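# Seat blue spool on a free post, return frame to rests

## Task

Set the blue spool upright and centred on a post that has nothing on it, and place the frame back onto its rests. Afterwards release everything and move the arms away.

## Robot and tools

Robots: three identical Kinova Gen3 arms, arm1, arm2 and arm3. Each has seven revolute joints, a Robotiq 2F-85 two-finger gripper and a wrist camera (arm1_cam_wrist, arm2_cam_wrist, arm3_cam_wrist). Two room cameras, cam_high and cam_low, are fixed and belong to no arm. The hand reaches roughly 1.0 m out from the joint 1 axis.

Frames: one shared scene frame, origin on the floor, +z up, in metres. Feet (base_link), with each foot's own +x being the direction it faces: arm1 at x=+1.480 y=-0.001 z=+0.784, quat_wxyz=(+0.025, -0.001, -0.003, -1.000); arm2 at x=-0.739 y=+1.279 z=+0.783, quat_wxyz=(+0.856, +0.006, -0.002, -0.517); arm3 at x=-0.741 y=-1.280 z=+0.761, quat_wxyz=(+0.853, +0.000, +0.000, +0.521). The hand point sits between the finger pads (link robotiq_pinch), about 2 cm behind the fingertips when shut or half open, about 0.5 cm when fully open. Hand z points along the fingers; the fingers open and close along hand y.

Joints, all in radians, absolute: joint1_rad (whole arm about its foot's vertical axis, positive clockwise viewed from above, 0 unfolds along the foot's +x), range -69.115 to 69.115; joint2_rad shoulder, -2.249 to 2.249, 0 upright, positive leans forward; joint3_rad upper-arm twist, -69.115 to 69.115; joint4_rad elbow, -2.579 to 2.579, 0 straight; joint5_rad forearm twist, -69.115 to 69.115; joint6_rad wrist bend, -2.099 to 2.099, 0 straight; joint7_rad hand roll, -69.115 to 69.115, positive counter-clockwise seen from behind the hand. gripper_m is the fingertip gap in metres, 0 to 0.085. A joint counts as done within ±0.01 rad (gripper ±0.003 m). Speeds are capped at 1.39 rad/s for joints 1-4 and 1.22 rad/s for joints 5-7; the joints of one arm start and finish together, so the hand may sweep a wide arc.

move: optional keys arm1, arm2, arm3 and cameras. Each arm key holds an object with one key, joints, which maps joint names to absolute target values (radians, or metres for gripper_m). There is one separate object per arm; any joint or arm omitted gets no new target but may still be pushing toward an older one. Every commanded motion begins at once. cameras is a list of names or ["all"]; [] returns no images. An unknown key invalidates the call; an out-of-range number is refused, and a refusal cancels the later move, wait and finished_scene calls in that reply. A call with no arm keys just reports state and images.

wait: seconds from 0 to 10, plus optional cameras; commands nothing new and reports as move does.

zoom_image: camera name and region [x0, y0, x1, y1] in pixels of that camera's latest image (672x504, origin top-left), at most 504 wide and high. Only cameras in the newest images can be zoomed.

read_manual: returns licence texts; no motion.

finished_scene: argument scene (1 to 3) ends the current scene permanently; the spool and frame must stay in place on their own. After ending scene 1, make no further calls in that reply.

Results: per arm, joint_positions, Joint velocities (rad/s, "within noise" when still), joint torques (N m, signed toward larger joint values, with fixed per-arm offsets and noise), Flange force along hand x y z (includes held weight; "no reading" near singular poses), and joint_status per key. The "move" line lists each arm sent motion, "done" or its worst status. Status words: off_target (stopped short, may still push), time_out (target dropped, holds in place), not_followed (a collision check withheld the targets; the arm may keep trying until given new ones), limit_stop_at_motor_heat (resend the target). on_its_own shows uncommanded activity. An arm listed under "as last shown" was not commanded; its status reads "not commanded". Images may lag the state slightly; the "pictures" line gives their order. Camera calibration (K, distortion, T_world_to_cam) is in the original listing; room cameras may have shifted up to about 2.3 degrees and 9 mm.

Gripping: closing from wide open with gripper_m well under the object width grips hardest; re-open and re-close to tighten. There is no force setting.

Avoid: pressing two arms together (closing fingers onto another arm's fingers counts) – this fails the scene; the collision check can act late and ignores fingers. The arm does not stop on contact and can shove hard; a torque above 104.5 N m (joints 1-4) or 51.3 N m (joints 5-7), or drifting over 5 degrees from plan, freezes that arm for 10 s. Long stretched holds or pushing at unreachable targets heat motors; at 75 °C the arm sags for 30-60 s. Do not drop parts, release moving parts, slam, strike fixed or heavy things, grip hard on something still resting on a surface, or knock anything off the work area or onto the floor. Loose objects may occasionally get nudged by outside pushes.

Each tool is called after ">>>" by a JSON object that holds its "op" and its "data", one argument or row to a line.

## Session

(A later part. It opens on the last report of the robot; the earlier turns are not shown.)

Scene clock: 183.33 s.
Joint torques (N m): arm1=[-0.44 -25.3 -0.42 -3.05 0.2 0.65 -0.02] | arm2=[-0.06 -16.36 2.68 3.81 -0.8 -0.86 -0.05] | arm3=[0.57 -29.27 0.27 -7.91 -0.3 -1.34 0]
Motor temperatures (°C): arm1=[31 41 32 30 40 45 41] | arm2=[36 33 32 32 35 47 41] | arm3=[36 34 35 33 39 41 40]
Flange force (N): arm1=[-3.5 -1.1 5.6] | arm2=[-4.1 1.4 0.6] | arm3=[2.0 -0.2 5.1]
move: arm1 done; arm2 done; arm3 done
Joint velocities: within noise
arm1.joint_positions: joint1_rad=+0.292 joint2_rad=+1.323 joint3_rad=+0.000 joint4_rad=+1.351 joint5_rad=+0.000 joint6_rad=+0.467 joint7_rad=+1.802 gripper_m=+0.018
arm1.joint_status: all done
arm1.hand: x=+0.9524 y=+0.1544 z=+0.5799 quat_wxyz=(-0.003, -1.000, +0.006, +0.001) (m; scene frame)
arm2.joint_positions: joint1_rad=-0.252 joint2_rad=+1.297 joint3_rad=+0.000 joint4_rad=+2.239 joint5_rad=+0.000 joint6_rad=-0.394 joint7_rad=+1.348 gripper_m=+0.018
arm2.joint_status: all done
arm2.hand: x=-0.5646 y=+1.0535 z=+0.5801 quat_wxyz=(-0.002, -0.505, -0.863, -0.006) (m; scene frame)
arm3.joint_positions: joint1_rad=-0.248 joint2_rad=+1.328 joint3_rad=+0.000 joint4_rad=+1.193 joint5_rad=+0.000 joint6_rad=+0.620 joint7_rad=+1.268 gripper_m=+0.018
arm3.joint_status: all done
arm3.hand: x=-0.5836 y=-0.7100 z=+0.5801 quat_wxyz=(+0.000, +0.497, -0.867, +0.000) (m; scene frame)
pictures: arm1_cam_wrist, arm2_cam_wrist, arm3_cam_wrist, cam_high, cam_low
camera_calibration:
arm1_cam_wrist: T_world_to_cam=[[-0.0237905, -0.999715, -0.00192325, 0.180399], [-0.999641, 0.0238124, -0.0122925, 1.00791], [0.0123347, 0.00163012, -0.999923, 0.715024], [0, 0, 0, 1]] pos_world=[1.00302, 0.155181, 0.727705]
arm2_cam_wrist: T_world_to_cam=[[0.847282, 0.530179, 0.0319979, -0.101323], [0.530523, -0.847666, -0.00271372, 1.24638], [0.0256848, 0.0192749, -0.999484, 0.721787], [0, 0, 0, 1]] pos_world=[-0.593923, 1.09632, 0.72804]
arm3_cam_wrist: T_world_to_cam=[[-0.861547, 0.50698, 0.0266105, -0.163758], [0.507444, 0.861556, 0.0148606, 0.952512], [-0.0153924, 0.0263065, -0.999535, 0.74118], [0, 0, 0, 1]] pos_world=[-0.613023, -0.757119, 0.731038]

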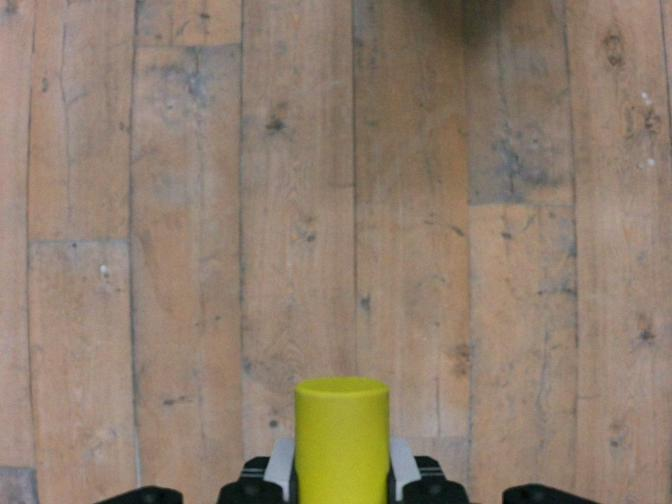

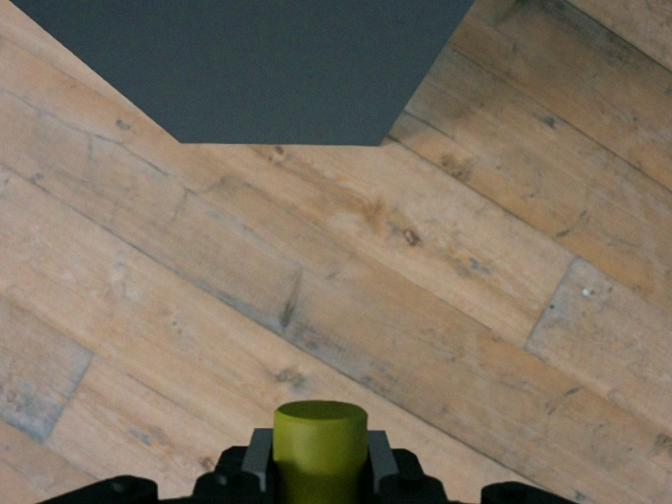

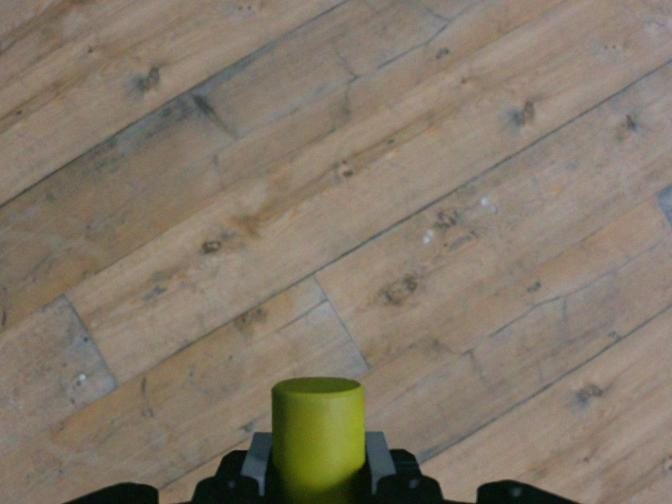

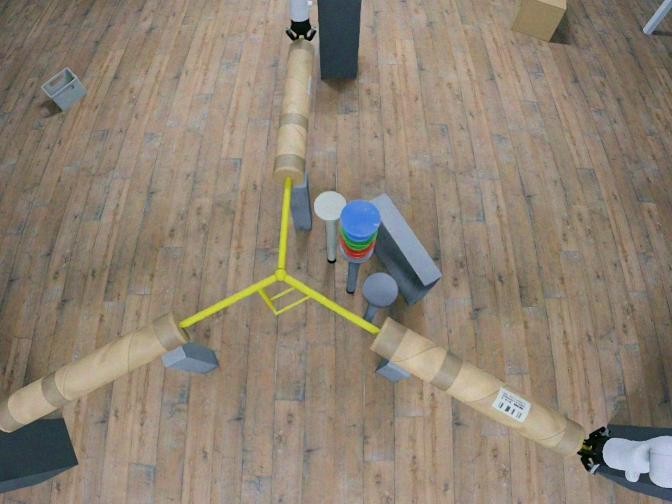

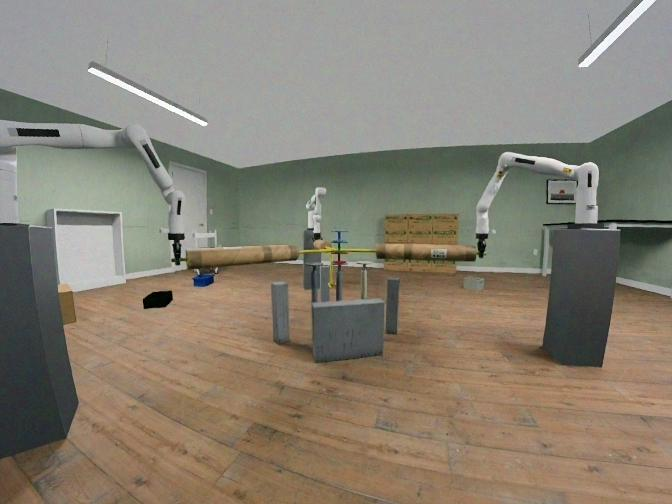

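>>> {"op": "move", "data": {
  "arm1": {"joints":{"joint2_rad":1.0736,"joint4_rad":1.4595,"joint6_rad":0.6085}},
  "arm2": {"joints":{"joint2_rad":0.9234,"joint4_rad":2.3822,"joint6_rad":-0.164}},
  "arm3": {"joints":{"joint2_rad":1.0947,"joint4_rad":1.284,"joint6_rad":0.7629}},
  "cameras": []
}}

>>> {"op": "move", "data": {
  "arm1": {"joints":{"joint2_rad":0.857,"joint4_rad":1.4571,"joint6_rad":0.8275}},
  "arm2": {"joints":{"joint2_rad":0.5077,"joint4_rad":2.3775,"joint6_rad":0.2564}},
  "arm3": {"joints":{"joint2_rad":0.9023,"joint4_rad":1.2596,"joint6_rad":0.9797}},
  "cameras": []
}}

>>> {"op": "move", "data": {
  "arm1": {"joints":{"joint2_rad":0.6924,"joint4_rad":1.3442,"joint6_rad":1.105}},
  "arm2": {"joints":{"joint2_rad":0.1699,"joint4_rad":2.2267,"joint6_rad":0.745}},
  "arm3": {"joints":{"joint2_rad":0.7679,"joint4_rad":1.1172,"joint6_rad":1.2565}},
  "cameras": ["cam_high","cam_low"]
}}

>>> {"op": "zoom_image", "data": {
  "camera": "cam_low",
  "region": [290, 180, 380, 280]
}}

>>> {"op": "zoom_image", "data": {
  "camera": "cam_high",
  "region": [220, 180, 420, 340]
}}

Scene clock: 193.53 s.
Joint torques (N m): arm1=[-0.18 -22.7 -0.25 -1.03 0.11 2.57 -0.13] | arm2=[2.1 -15.69 5.94 -0.01 -0.98 -1.56 0] | arm3=[-1.74 -30.61 -1.77 -13.32 -1.19 -3.79 -0.07]
Motor temperatures (°C): arm1=[31 42 32 30 40 45 41] | arm2=[35 33 32 32 35 47 41] | arm3=[36 34 35 33 39 41 40]
Flange force (N): arm1=[-9.0 -2.4 5.4] | arm2=[0.8 7.8 -1.7] | arm3=[9.6 -6.4 4.1]
move: arm1 done; arm2 done; arm3 done
Joint velocities: within noise
arm1.joint_positions: joint1_rad=+0.292 joint2_rad=+1.074 joint3_rad=+0.000 joint4_rad=+1.459 joint5_rad=+0.000 joint6_rad=+0.609 joint7_rad=+1.802 gripper_m=+0.018
arm1.joint_status: all done
arm1.hand: x=+0.9525 y=+0.1551 z=+0.6999 quat_wxyz=(-0.003, -1.000, +0.006, +0.001) (m; scene frame)
arm2.joint_positions: joint1_rad=-0.252 joint2_rad=+0.923 joint3_rad=+0.000 joint4_rad=+2.382 joint5_rad=+0.000 joint6_rad=-0.164 joint7_rad=+1.348 gripper_m=+0.018
arm2.joint_status: all done
arm2.hand: x=-0.5656 y=+1.0525 z=+0.7000 quat_wxyz=(-0.002, -0.505, -0.863, -0.006) (m; scene frame)
arm3.joint_positions: joint1_rad=-0.248 joint2_rad=+1.095 joint3_rad=+0.000 joint4_rad=+1.284 joint5_rad=+0.000 joint6_rad=+0.763 joint7_rad=+1.268 gripper_m=+0.018
arm3.joint_status: all done
arm3.hand: x=-0.5838 y=-0.7099 z=+0.7002 quat_wxyz=(+0.000, +0.497, -0.867, +0.000) (m; scene frame)
pictures: none
No camera images: "cameras" was empty.

Scene clock: 195.17 s.
Joint torques (N m): arm1=[0.44 -20.6 0.19 1.62 0.11 5.54 -0.18] | arm2=[5.7 -13.69 9.38 -7.41 1.49 -3.06 -0.11] | arm3=[-5.7 -31.04 -5.1 -20.57 -2.93 -7.73 0.02]
Motor temperatures (°C): arm1=[31 42 32 30 40 45 41] | arm2=[35 33 32 32 35 47 41] | arm3=[36 35 35 33 39 41 40]
Flange force (N): arm1=[-17.9 -4.1 5.6] | arm2=[11.5 18.1 -3.2] | arm3=[21.6 -16.3 3.9]
move: arm1 done; arm2 done; arm3 done
Joint velocities: within noise
arm1.joint_positions: joint1_rad=+0.293 joint2_rad=+0.857 joint3_rad=+0.000 joint4_rad=+1.457 joint5_rad=+0.000 joint6_rad=+0.827 joint7_rad=+1.802 gripper_m=+0.018
arm1.joint_status: all done
arm1.hand: x=+0.9527 y=+0.1557 z=+0.8199 quat_wxyz=(-0.003, -1.000, +0.006, +0.001) (m; scene frame)
arm2.joint_positions: joint1_rad=-0.252 joint2_rad=+0.508 joint3_rad=+0.000 joint4_rad=+2.377 joint5_rad=+0.000 joint6_rad=+0.256 joint7_rad=+1.348 gripper_m=+0.018
arm2.joint_status: all done
arm2.hand: x=-0.5667 y=+1.0515 z=+0.8200 quat_wxyz=(-0.002, -0.505, -0.863, -0.006) (m; scene frame)
arm3.joint_positions: joint1_rad=-0.248 joint2_rad=+0.902 joint3_rad=+0.000 joint4_rad=+1.260 joint5_rad=+0.000 joint6_rad=+0.980 joint7_rad=+1.268 gripper_m=+0.018
arm3.joint_status: all done
arm3.hand: x=-0.5839 y=-0.7098 z=+0.8202 quat_wxyz=(+0.000, +0.497, -0.867, +0.000) (m; scene frame)
pictures: none
No camera images: "cameras" was empty.

Scene clock: 196.70 s.
Joint torques (N m): arm1=[0.97 -20.78 0.43 2.43 0.18 8.14 -0.27] | arm2=[9.77 -10.84 11.91 -15.36 7.76 -5.4 -0.23] | arm3=[-9.96 -28.96 -7.77 -26.5 -5.22 -12.68 -0.12]
Motor temperatures (°C): arm1=[31 42 32 30 40 45 41] | arm2=[35 33 32 32 35 47 41] | arm3=[36 35 35 33 39 41 40]
Flange force (N): arm1=[-26.2 -5.7 5.5] | arm2=[25.9 31.9 -2.0] | arm3=[35.6 -27.7 4.2]
move: arm1 done; arm2 done; arm3 done
Joint velocities: within noise
arm1.joint_positions: joint1_rad=+0.292 joint2_rad=+0.692 joint3_rad=+0.000 joint4_rad=+1.344 joint5_rad=+0.000 joint6_rad=+1.105 joint7_rad=+1.802 gripper_m=+0.018
arm1.joint_status: all done
arm1.hand: x=+0.9529 y=+0.1563 z=+0.9399 quat_wxyz=(-0.003, -1.000, +0.006, +0.001) (m; scene frame)
arm2.joint_positions: joint1_rad=-0.252 joint2_rad=+0.170 joint3_rad=+0.000 joint4_rad=+2.227 joint5_rad=+0.000 joint6_rad=+0.745 joint7_rad=+1.348 gripper_m=+0.018
arm2.joint_status: all done
arm2.hand: x=-0.5678 y=+1.0505 z=+0.9400 quat_wxyz=(-0.002, -0.505, -0.863, -0.006) (m; scene frame)
arm3.joint_positions: joint1_rad=-0.248 joint2_rad=+0.768 joint3_rad=+0.000 joint4_rad=+1.117 joint5_rad=+0.000 joint6_rad=+1.256 joint7_rad=+1.268 gripper_m=+0.018
arm3.joint_status: all done
arm3.hand: x=-0.5840 y=-0.7097 z=+0.9401 quat_wxyz=(+0.000, +0.498, -0.867, +0.000) (m; scene frame)
pictures: cam_high, cam_low

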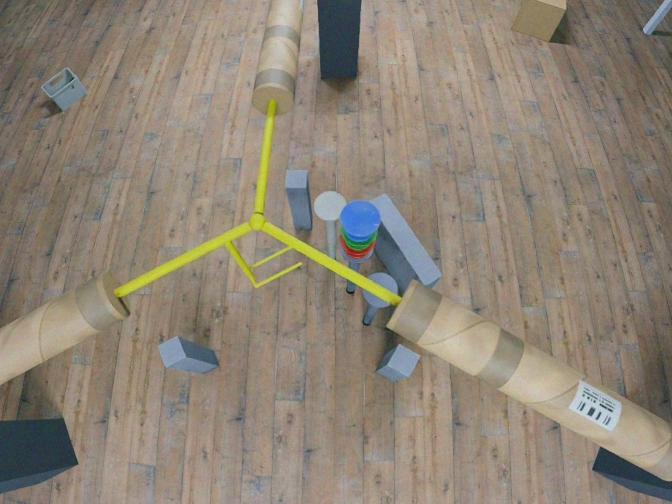

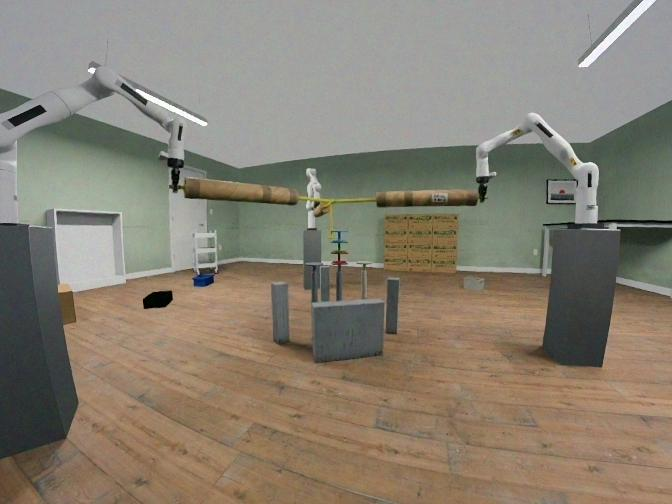

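Scaled by 5.040 from the camera's 672x504 image, which has a finer 960x720 frame.

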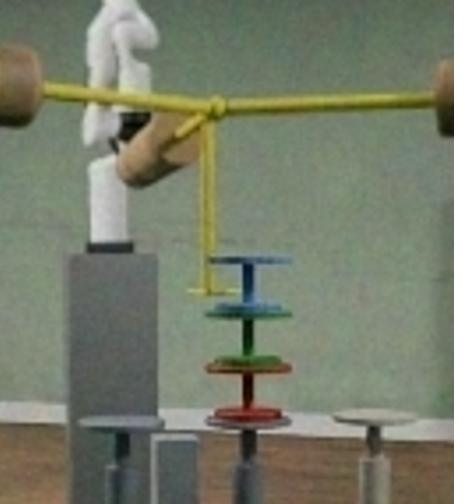

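Scaled by 2.520 from the camera's 672x504 image, which has a finer 960x720 frame.

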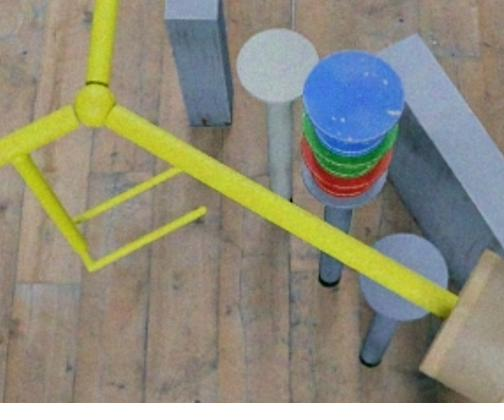

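>>> {"op": "move", "data": {
  "arm1": {"joints":{"joint1_rad":0.082,"joint2_rad":0.5048,"joint4_rad":1.6479,"joint6_rad":0.9889,"joint7_rad":1.5916}},
  "arm2": {"joints":{"joint1_rad":-0.1959,"joint2_rad":0.3989,"joint4_rad":1.8257,"joint6_rad":0.917,"joint7_rad":1.4035}},
  "arm3": {"joints":{"joint1_rad":-0.0736,"joint2_rad":0.561,"joint4_rad":1.4634,"joint6_rad":1.1172,"joint7_rad":1.4422}}
}}

>>> {"op": "zoom_image", "data": {
  "camera": "cam_low",
  "region": [290, 180, 380, 280]
}}

>>> {"op": "zoom_image", "data": {
  "camera": "cam_high",
  "region": [250, 150, 410, 310]
}}

Scene clock: 219.77 s.
Joint torques (N m): arm1=[-1.2 -20.1 -1.32 -9.61 -0.34 -1.12 -0.07] | arm2=[-0.68 -14.8 0.79 -7.83 -0.22 -0.44 -0.11] | arm3=[2.04 -21.36 1.38 -10.87 0.54 -1.44 0.12]
Motor temperatures (°C): arm1=[31 42 32 30 40 45 41] | arm2=[35 33 32 32 36 47 41] | arm3=[37 35 35 34 39 42 40]
Flange force (N): arm1=[0.5 -2.3 3.7] | arm2=[1.4 -1.1 -0.4] | arm3=[3.4 3.4 3.6]
move: arm1 done; arm2 done; arm3 done
TORQUE WARNING: arm2's joint6_rad reached its warning level (29.4 N m). A warning alone does not stop the arm.
Joint velocities: within noise
arm1.joint_positions: joint1_rad=+0.082 joint2_rad=+0.505 joint3_rad=+0.000 joint4_rad=+1.648 joint5_rad=+0.000 joint6_rad=+0.989 joint7_rad=+1.592 gripper_m=+0.018
arm1.joint_status: all done
arm1.hand: x=+1.0153 y=+0.0400 z=+0.9532 quat_wxyz=(-0.003, -1.000, +0.006, +0.000) (m; scene frame)
arm2.joint_positions: joint1_rad=-0.196 joint2_rad=+0.399 joint3_rad=+0.000 joint4_rad=+1.826 joint5_rad=+0.000 joint6_rad=+0.917 joint7_rad=+1.404 gripper_m=+0.018
arm2.joint_status: all done
arm2.hand: x=-0.5001 y=+0.9411 z=+0.9526 quat_wxyz=(-0.002, -0.505, -0.863, -0.006) (m; scene frame)
arm3.joint_positions: joint1_rad=-0.074 joint2_rad=+0.561 joint3_rad=+0.000 joint4_rad=+1.463 joint5_rad=+0.000 joint6_rad=+1.117 joint7_rad=+1.442 gripper_m=+0.018
arm3.joint_status: all done
arm3.hand: x=-0.5203 y=-0.8238 z=+0.9532 quat_wxyz=(+0.000, +0.497, -0.867, +0.000) (m; scene frame)
pictures: arm1_cam_wrist, arm2_cam_wrist, arm3_cam_wrist, cam_high, cam_low
camera_calibration:
arm1_cam_wrist: T_world_to_cam=[[-0.0236925, -0.999718, -0.00172703, 0.0679247], [-0.999641, 0.0237122, -0.0124969, 1.07833], [0.0125343, 0.00143033, -0.99992, 1.0875], [0, 0, 0, 1]] pos_world=[1.06592, 0.0407805, 1.101]
arm2_cam_wrist: T_world_to_cam=[[0.847334, 0.530099, 0.031935, -0.108124], [0.530448, -0.847712, -0.00299266, 1.11821], [0.0254853, 0.0194757, -0.999485, 1.0943], [0, 0, 0, 1]] pos_world=[-0.529423, 0.983922, 1.10054]
arm3_cam_wrist: T_world_to_cam=[[-0.861547, 0.506983, 0.0265598, -0.0613114], [0.507445, 0.861558, 0.0147744, 1.01294], [-0.0153925, 0.0262065, -0.999538, 1.11799], [0, 0, 0, 1]] pos_world=[-0.549623, -0.870919, 1.10414]

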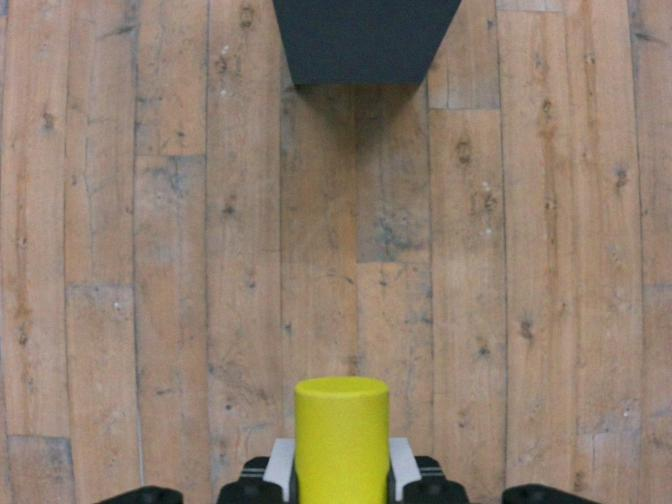

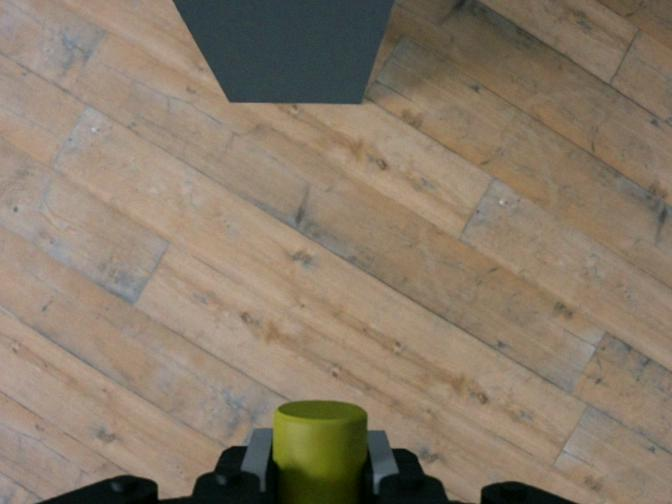

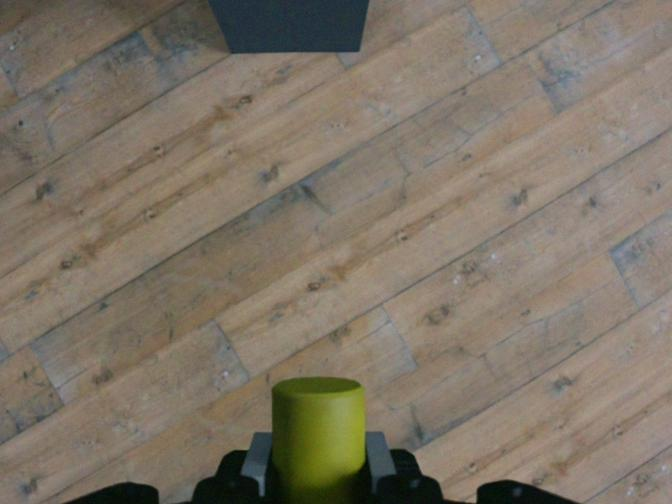

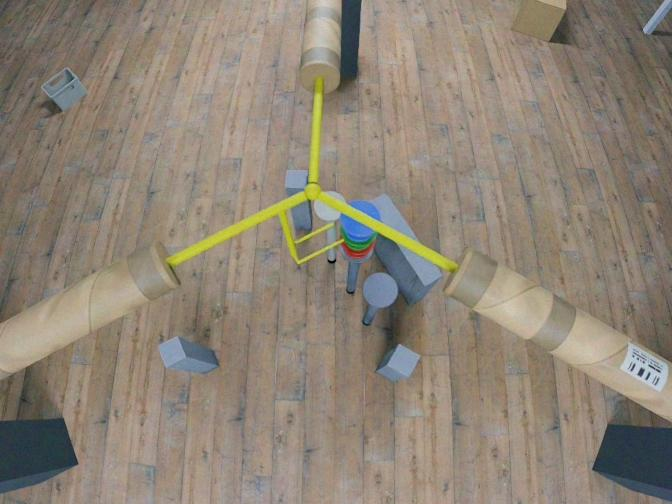

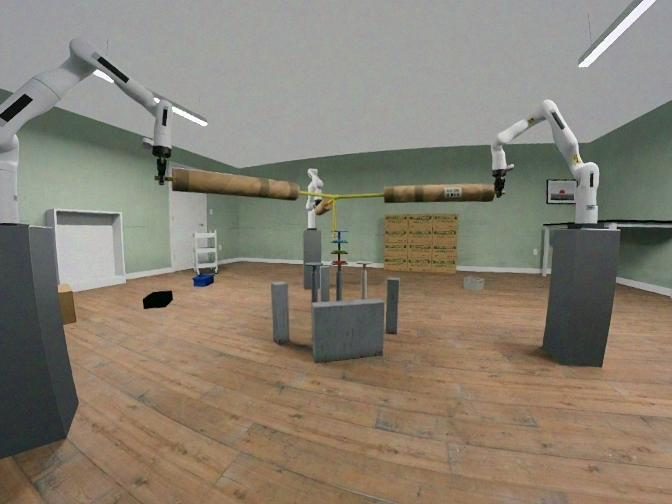

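Scaled by 5.040 from the camera's 672x504 image, which has a finer 960x720 frame.

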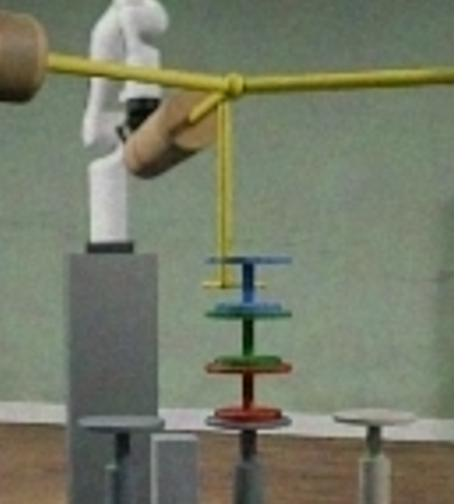

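Scaled by 3.150 from the camera's 672x504 image, which has a finer 960x720 frame.

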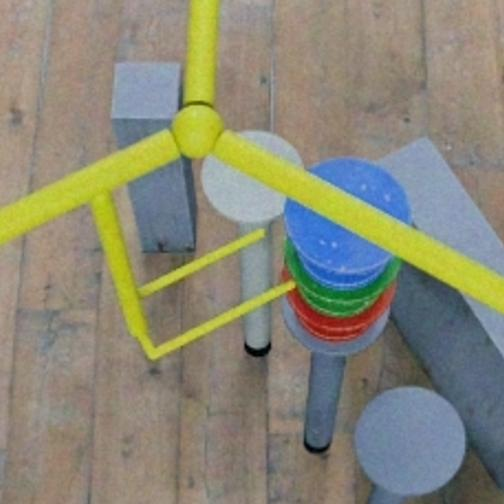

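>>> {"op": "move", "data": {
  "arm1": {"joints":{"joint1_rad":-0.0519,"joint2_rad":0.4368,"joint4_rad":1.7577,"joint6_rad":0.9471,"joint7_rad":1.4577}},
  "arm2": {"joints":{"joint1_rad":-0.1695,"joint2_rad":0.5277,"joint4_rad":1.5954,"joint6_rad":1.0185,"joint7_rad":1.4299}},
  "arm3": {"joints":{"joint1_rad":0.0376,"joint2_rad":0.4816,"joint4_rad":1.595,"joint6_rad":1.065,"joint7_rad":1.5534}},
  "cameras": ["cam_high","cam_low"]
}}

>>> {"op": "zoom_image", "data": {
  "camera": "cam_low",
  "region": [290, 180, 380, 280]
}}

>>> {"op": "zoom_image", "data": {
  "camera": "cam_high",
  "region": [270, 150, 410, 290]
}}

Scene clock: 244.93 s.
Joint torques (N m): arm1=[-0.47 -18.31 -0.64 -8.45 0.02 -0.35 -0.1] | arm2=[-0.85 -17.92 0.92 -8.05 -0.23 -0.21 -0.08] | arm3=[1.24 -19.4 0.58 -9.72 0.03 -0.78 0.16]
Motor temperatures (°C): arm1=[31 42 32 30 40 45 41] | arm2=[35 34 32 32 36 48 41] | arm3=[37 35 35 34 39 42 40]
Flange force (N): arm1=[-1.2 -0.9 4.2] | arm2=[0.3 -1.1 0.2] | arm3=[1.0 2.3 3.6]
move: arm1 done; arm2 done; arm3 done
TORQUE WARNING: arm2's joint6_rad reached its warning level (29.4 N m). A warning alone does not stop the arm.
Joint velocities: within noise
arm1.joint_positions: joint1_rad=-0.052 joint2_rad=+0.437 joint3_rad=+0.000 joint4_rad=+1.758 joint5_rad=+0.000 joint6_rad=+0.947 joint7_rad=+1.458 gripper_m=+0.018
arm1.joint_status: all done
arm1.hand: x=+1.0469 y=-0.0191 z=+0.9556 quat_wxyz=(-0.003, -1.000, +0.006, +0.001) (m; scene frame)
arm2.joint_positions: joint1_rad=-0.170 joint2_rad=+0.528 joint3_rad=+0.000 joint4_rad=+1.596 joint5_rad=+0.000 joint6_rad=+1.019 joint7_rad=+1.430 gripper_m=+0.018
arm2.joint_status: all done
arm2.hand: x=-0.4686 y=+0.8821 z=+0.9544 quat_wxyz=(-0.002, -0.505, -0.863, -0.006) (m; scene frame)
arm3.joint_positions: joint1_rad=+0.038 joint2_rad=+0.482 joint3_rad=+0.000 joint4_rad=+1.595 joint5_rad=+0.000 joint6_rad=+1.065 joint7_rad=+1.553 gripper_m=+0.018
arm3.joint_status: all done
arm3.hand: x=-0.4889 y=-0.8829 z=+0.9553 quat_wxyz=(+0.000, +0.497, -0.868, +0.000) (m; scene frame)
pictures: cam_high, cam_low

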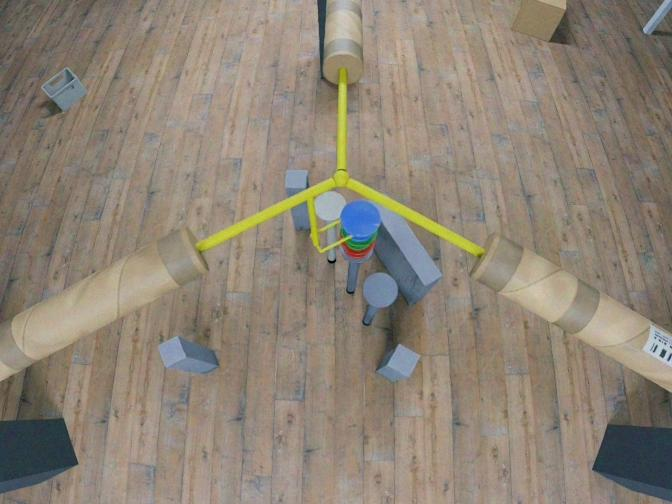

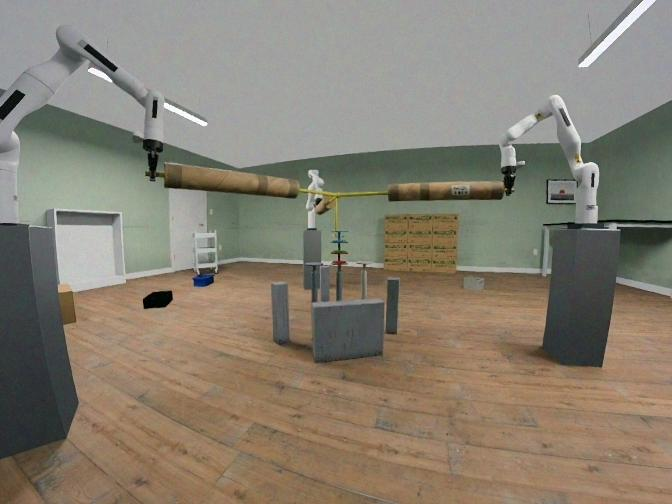

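Scaled by 5.040 from the camera's 672x504 image, which has a finer 960x720 frame.

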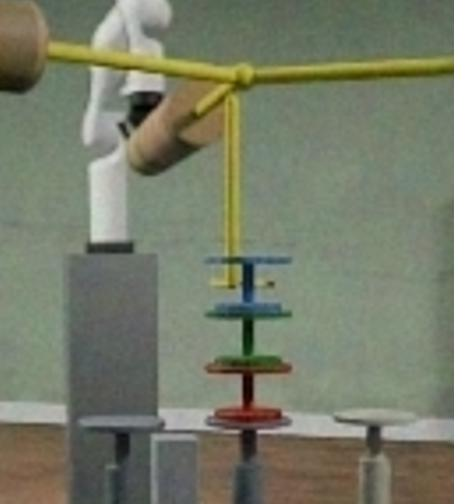

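Scaled by 3.600 from the camera's 672x504 image, which has a finer 960x720 frame.

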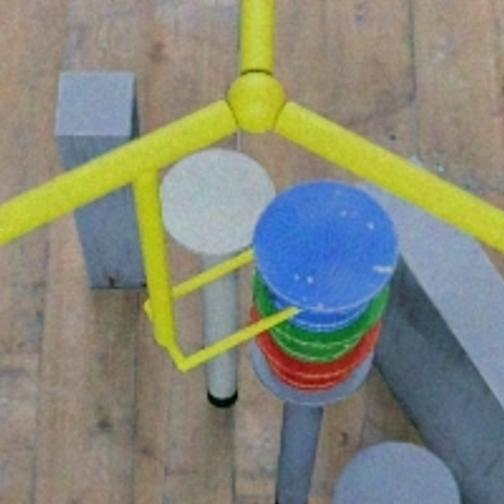

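>>> {"op": "move", "data": {
  "arm1": {"joints":{"joint1_rad":-0.2032,"joint2_rad":0.3876,"joint4_rad":1.84,"joint6_rad":0.914,"joint7_rad":1.3064}},
  "arm2": {"joints":{"joint1_rad":-0.1511,"joint2_rad":0.6684,"joint4_rad":1.3342,"joint6_rad":1.139,"joint7_rad":1.4483}},
  "arm3": {"joints":{"joint1_rad":0.1676,"joint2_rad":0.4223,"joint4_rad":1.6935,"joint6_rad":1.0258,"joint7_rad":1.6834}},
  "cameras": ["cam_high","cam_low"]
}}

>>> {"op": "zoom_image", "data": {
  "camera": "cam_low",
  "region": [290, 180, 380, 280]
}}

>>> {"op": "zoom_image", "data": {
  "camera": "cam_high",
  "region": [270, 150, 410, 290]
}}

Scene clock: 251.73 s.
Joint torques (N m): arm1=[-0.15 -17.17 -0.51 -8.17 0.16 -0.24 -0.06] | arm2=[-1.15 -20.96 0.69 -8.22 -0.41 0.08 -0.17] | arm3=[1.29 -17.87 0.66 -8.93 0.13 -0.43 0.12]
Motor temperatures (°C): arm1=[31 42 32 30 40 45 41] | arm2=[35 34 32 32 35 48 41] | arm3=[37 35 35 34 39 42 40]
Flange force (N): arm1=[-1.4 0.1 4.5] | arm2=[-0.8 -1.6 0.6] | arm3=[-0.6 2.4 3.4]
move: arm1 done; arm2 done; arm3 done
TORQUE WARNING: arm2's joint6_rad reached its warning level (29.4 N m). A warning alone does not stop the arm.
Joint velocities: within noise
arm1.joint_positions: joint1_rad=-0.203 joint2_rad=+0.388 joint3_rad=+0.000 joint4_rad=+1.840 joint5_rad=+0.000 joint6_rad=+0.914 joint7_rad=+1.306 gripper_m=+0.018
arm1.joint_status: all done
arm1.hand: x=+1.0792 y=-0.0779 z=+0.9558 quat_wxyz=(-0.003, -1.000, +0.006, +0.000) (m; scene frame)
arm2.joint_positions: joint1_rad=-0.151 joint2_rad=+0.668 joint3_rad=+0.000 joint4_rad=+1.334 joint5_rad=+0.000 joint6_rad=+1.139 joint7_rad=+1.448 gripper_m=+0.018
arm2.joint_status: all done
arm2.hand: x=-0.4363 y=+0.8234 z=+0.9542 quat_wxyz=(-0.002, -0.505, -0.863, -0.006) (m; scene frame)
arm3.joint_positions: joint1_rad=+0.168 joint2_rad=+0.422 joint3_rad=+0.000 joint4_rad=+1.694 joint5_rad=+0.000 joint6_rad=+1.026 joint7_rad=+1.683 gripper_m=+0.018
arm3.joint_status: all done
arm3.hand: x=-0.4566 y=-0.9419 z=+0.9556 quat_wxyz=(+0.000, +0.497, -0.868, +0.000) (m; scene frame)
pictures: cam_high, cam_low

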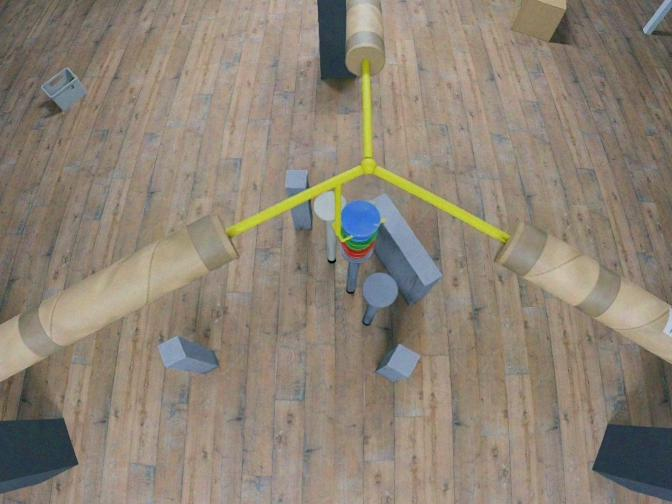

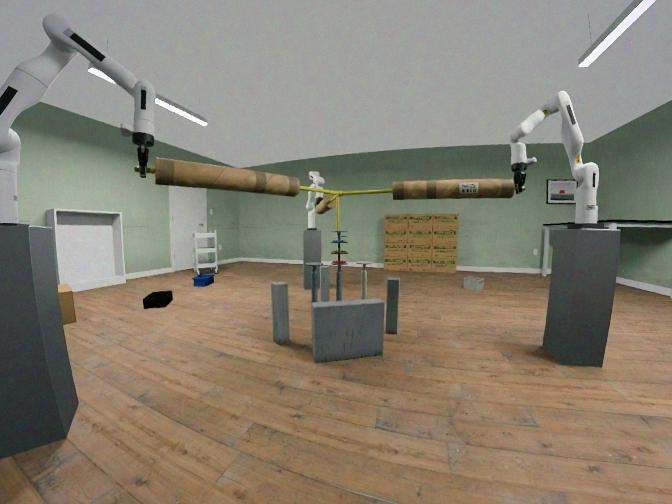

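Scaled by 5.040 from the camera's 672x504 image, which has a finer 960x720 frame.

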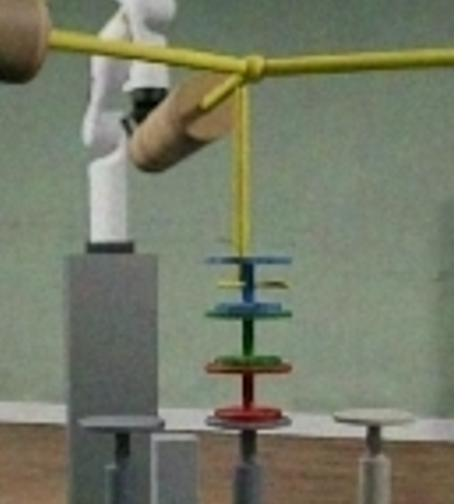

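Scaled by 3.600 from the camera's 672x504 image, which has a finer 960x720 frame.

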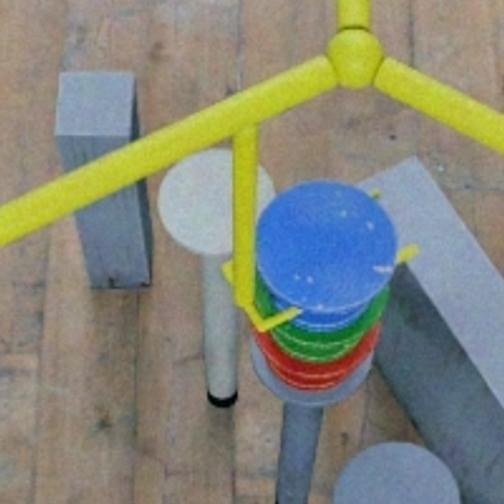

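>>> {"op": "move", "data": {
  "arm1": {"joints":{"joint2_rad":0.3588,"joint4_rad":1.8076,"joint6_rad":0.9752}},
  "arm2": {"joints":{"joint2_rad":0.6491,"joint4_rad":1.3015,"joint6_rad":1.191}},
  "arm3": {"joints":{"joint2_rad":0.3998,"joint4_rad":1.6584,"joint6_rad":1.0834}},
  "cameras": ["cam_low"]
}}

>>> {"op": "zoom_image", "data": {
  "camera": "cam_low",
  "region": [290, 180, 380, 280]
}}

>>> {"op": "move", "data": {
  "arm1": {"joints":{"joint2_rad":0.3209,"joint4_rad":1.7536,"joint6_rad":1.0671}},
  "arm2": {"joints":{"joint2_rad":0.6241,"joint4_rad":1.2462,"joint6_rad":1.2713}},
  "arm3": {"joints":{"joint2_rad":0.3686,"joint4_rad":1.6003,"joint6_rad":1.1727}},
  "cameras": ["cam_low","cam_high"]
}}

>>> {"op": "zoom_image", "data": {
  "camera": "cam_low",
  "region": [290, 180, 380, 280]
}}

>>> {"op": "zoom_image", "data": {
  "camera": "cam_high",
  "region": [270, 150, 410, 290]
}}

Scene clock: 273.13 s.
Joint torques (N m): arm1=[0.04 -16.99 -0.13 -8.91 0.37 -0.58 -0.09] | arm2=[-0.16 -21.14 1.52 -10.44 0.1 -1.33 -0.16] | arm3=[0 -17.96 -0.48 -10.91 -0.52 -1.58 0.13]
Motor temperatures (°C): arm1=[31 42 32 30 40 45 41] | arm2=[35 34 32 32 35 48 41] | arm3=[37 35 35 34 39 41 40]
Flange force (N): arm1=[-0.6 0.3 4.1] | arm2=[4.6 -0.2 0.7] | arm3=[3.4 0.2 3.4]
move: arm1 done; arm2 done; arm3 done
Joint velocities: within noise
arm1.joint_positions: joint1_rad=-0.203 joint2_rad=+0.359 joint3_rad=+0.000 joint4_rad=+1.808 joint5_rad=+0.000 joint6_rad=+0.975 joint7_rad=+1.306 gripper_m=+0.018
arm1.joint_status: all done
arm1.hand: x=+1.0791 y=-0.0777 z=+0.9759 quat_wxyz=(-0.003, -1.000, +0.006, +0.001) (m; scene frame)
arm2.joint_positions: joint1_rad=-0.151 joint2_rad=+0.649 joint3_rad=+0.000 joint4_rad=+1.301 joint5_rad=+0.000 joint6_rad=+1.191 joint7_rad=+1.448 gripper_m=+0.018
arm2.joint_status: all done
arm2.hand: x=-0.4364 y=+0.8231 z=+0.9743 quat_wxyz=(-0.002, -0.505, -0.863, -0.006) (m; scene frame)
arm3.joint_positions: joint1_rad=+0.168 joint2_rad=+0.400 joint3_rad=+0.000 joint4_rad=+1.658 joint5_rad=+0.000 joint6_rad=+1.083 joint7_rad=+1.683 gripper_m=+0.018
arm3.joint_status: all done
arm3.hand: x=-0.4565 y=-0.9416 z=+0.9751 quat_wxyz=(+0.000, +0.497, -0.867, +0.000) (m; scene frame)
pictures: cam_low

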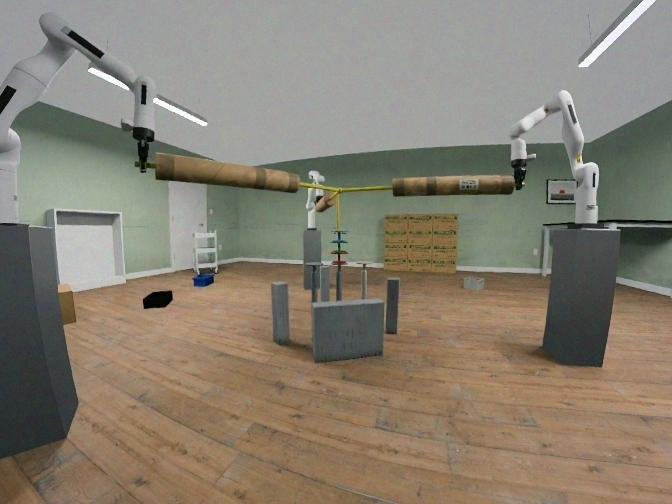

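Scaled by 5.040 from the camera's 672x504 image, which has a finer 960x720 frame.

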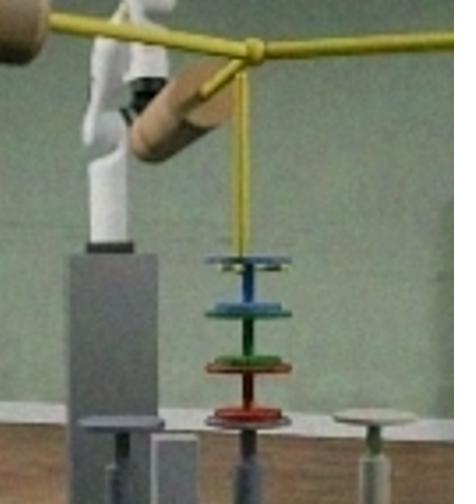

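Scene clock: 273.97 s.
Joint torques (N m): arm1=[0.52 -16.66 0.34 -8.83 0.73 -0.22 -0.11] | arm2=[0.33 -21.26 1.98 -11.6 0.42 -2.15 -0.14] | arm3=[-0.75 -17.74 -1.22 -11.25 -1.17 -1.54 0.11]
Motor temperatures (°C): arm1=[31 42 32 30 40 45 41] | arm2=[35 34 32 32 35 48 41] | arm3=[36 35 35 34 39 41 40]
Flange force (N): arm1=[-1.7 1.7 4.0] | arm2=[6.5 0.6 0.8] | arm3=[3.5 -1.6 3.7]
move: arm1 done; arm2 done; arm3 done
Joint velocities: within noise
arm1.joint_positions: joint1_rad=-0.203 joint2_rad=+0.321 joint3_rad=+0.000 joint4_rad=+1.754 joint5_rad=+0.000 joint6_rad=+1.067 joint7_rad=+1.306 gripper_m=+0.018
arm1.joint_status: all done
arm1.hand: x=+1.0791 y=-0.0776 z=+1.0058 quat_wxyz=(-0.003, -1.000, +0.006, +0.001) (m; scene frame)
arm2.joint_positions: joint1_rad=-0.151 joint2_rad=+0.624 joint3_rad=+0.000 joint4_rad=+1.246 joint5_rad=+0.000 joint6_rad=+1.271 joint7_rad=+1.448 gripper_m=+0.018
arm2.joint_status: all done
arm2.hand: x=-0.4367 y=+0.8229 z=+1.0043 quat_wxyz=(-0.002, -0.505, -0.863, -0.006) (m; scene frame)
arm3.joint_positions: joint1_rad=+0.168 joint2_rad=+0.369 joint3_rad=+0.000 joint4_rad=+1.600 joint5_rad=+0.000 joint6_rad=+1.173 joint7_rad=+1.683 gripper_m=+0.018
arm3.joint_status: all done
arm3.hand: x=-0.4566 y=-0.9417 z=+1.0054 quat_wxyz=(+0.000, +0.497, -0.867, +0.000) (m; scene frame)
pictures: cam_high, cam_low

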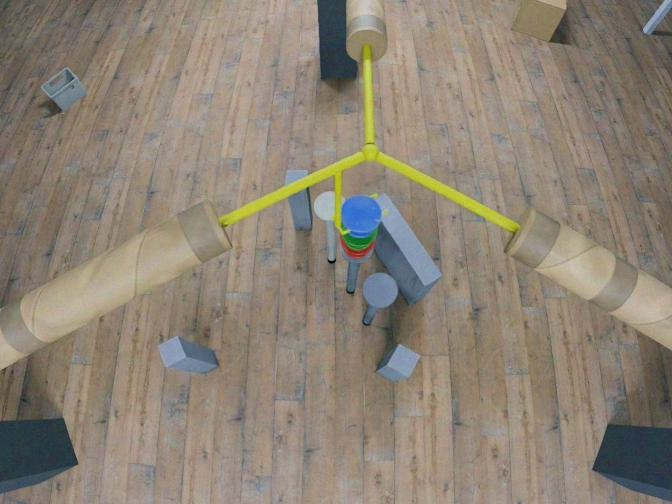

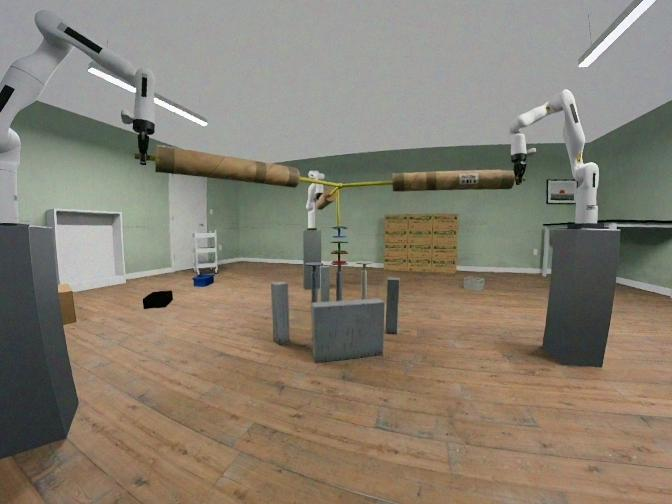

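Scaled by 5.040 from the camera's 672x504 image, which has a finer 960x720 frame.

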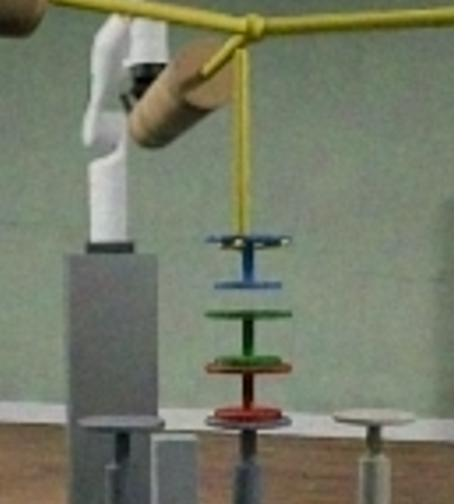

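Scaled by 3.600 from the camera's 672x504 image, which has a finer 960x720 frame.

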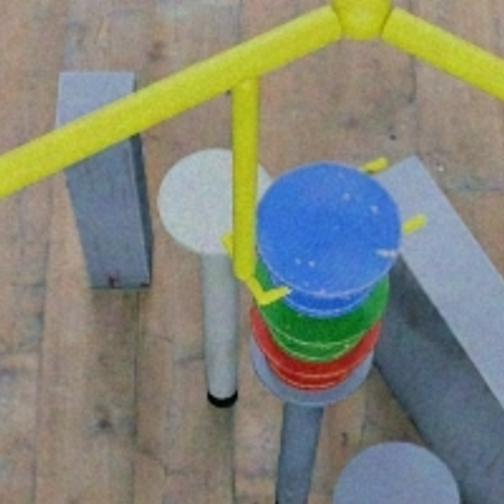

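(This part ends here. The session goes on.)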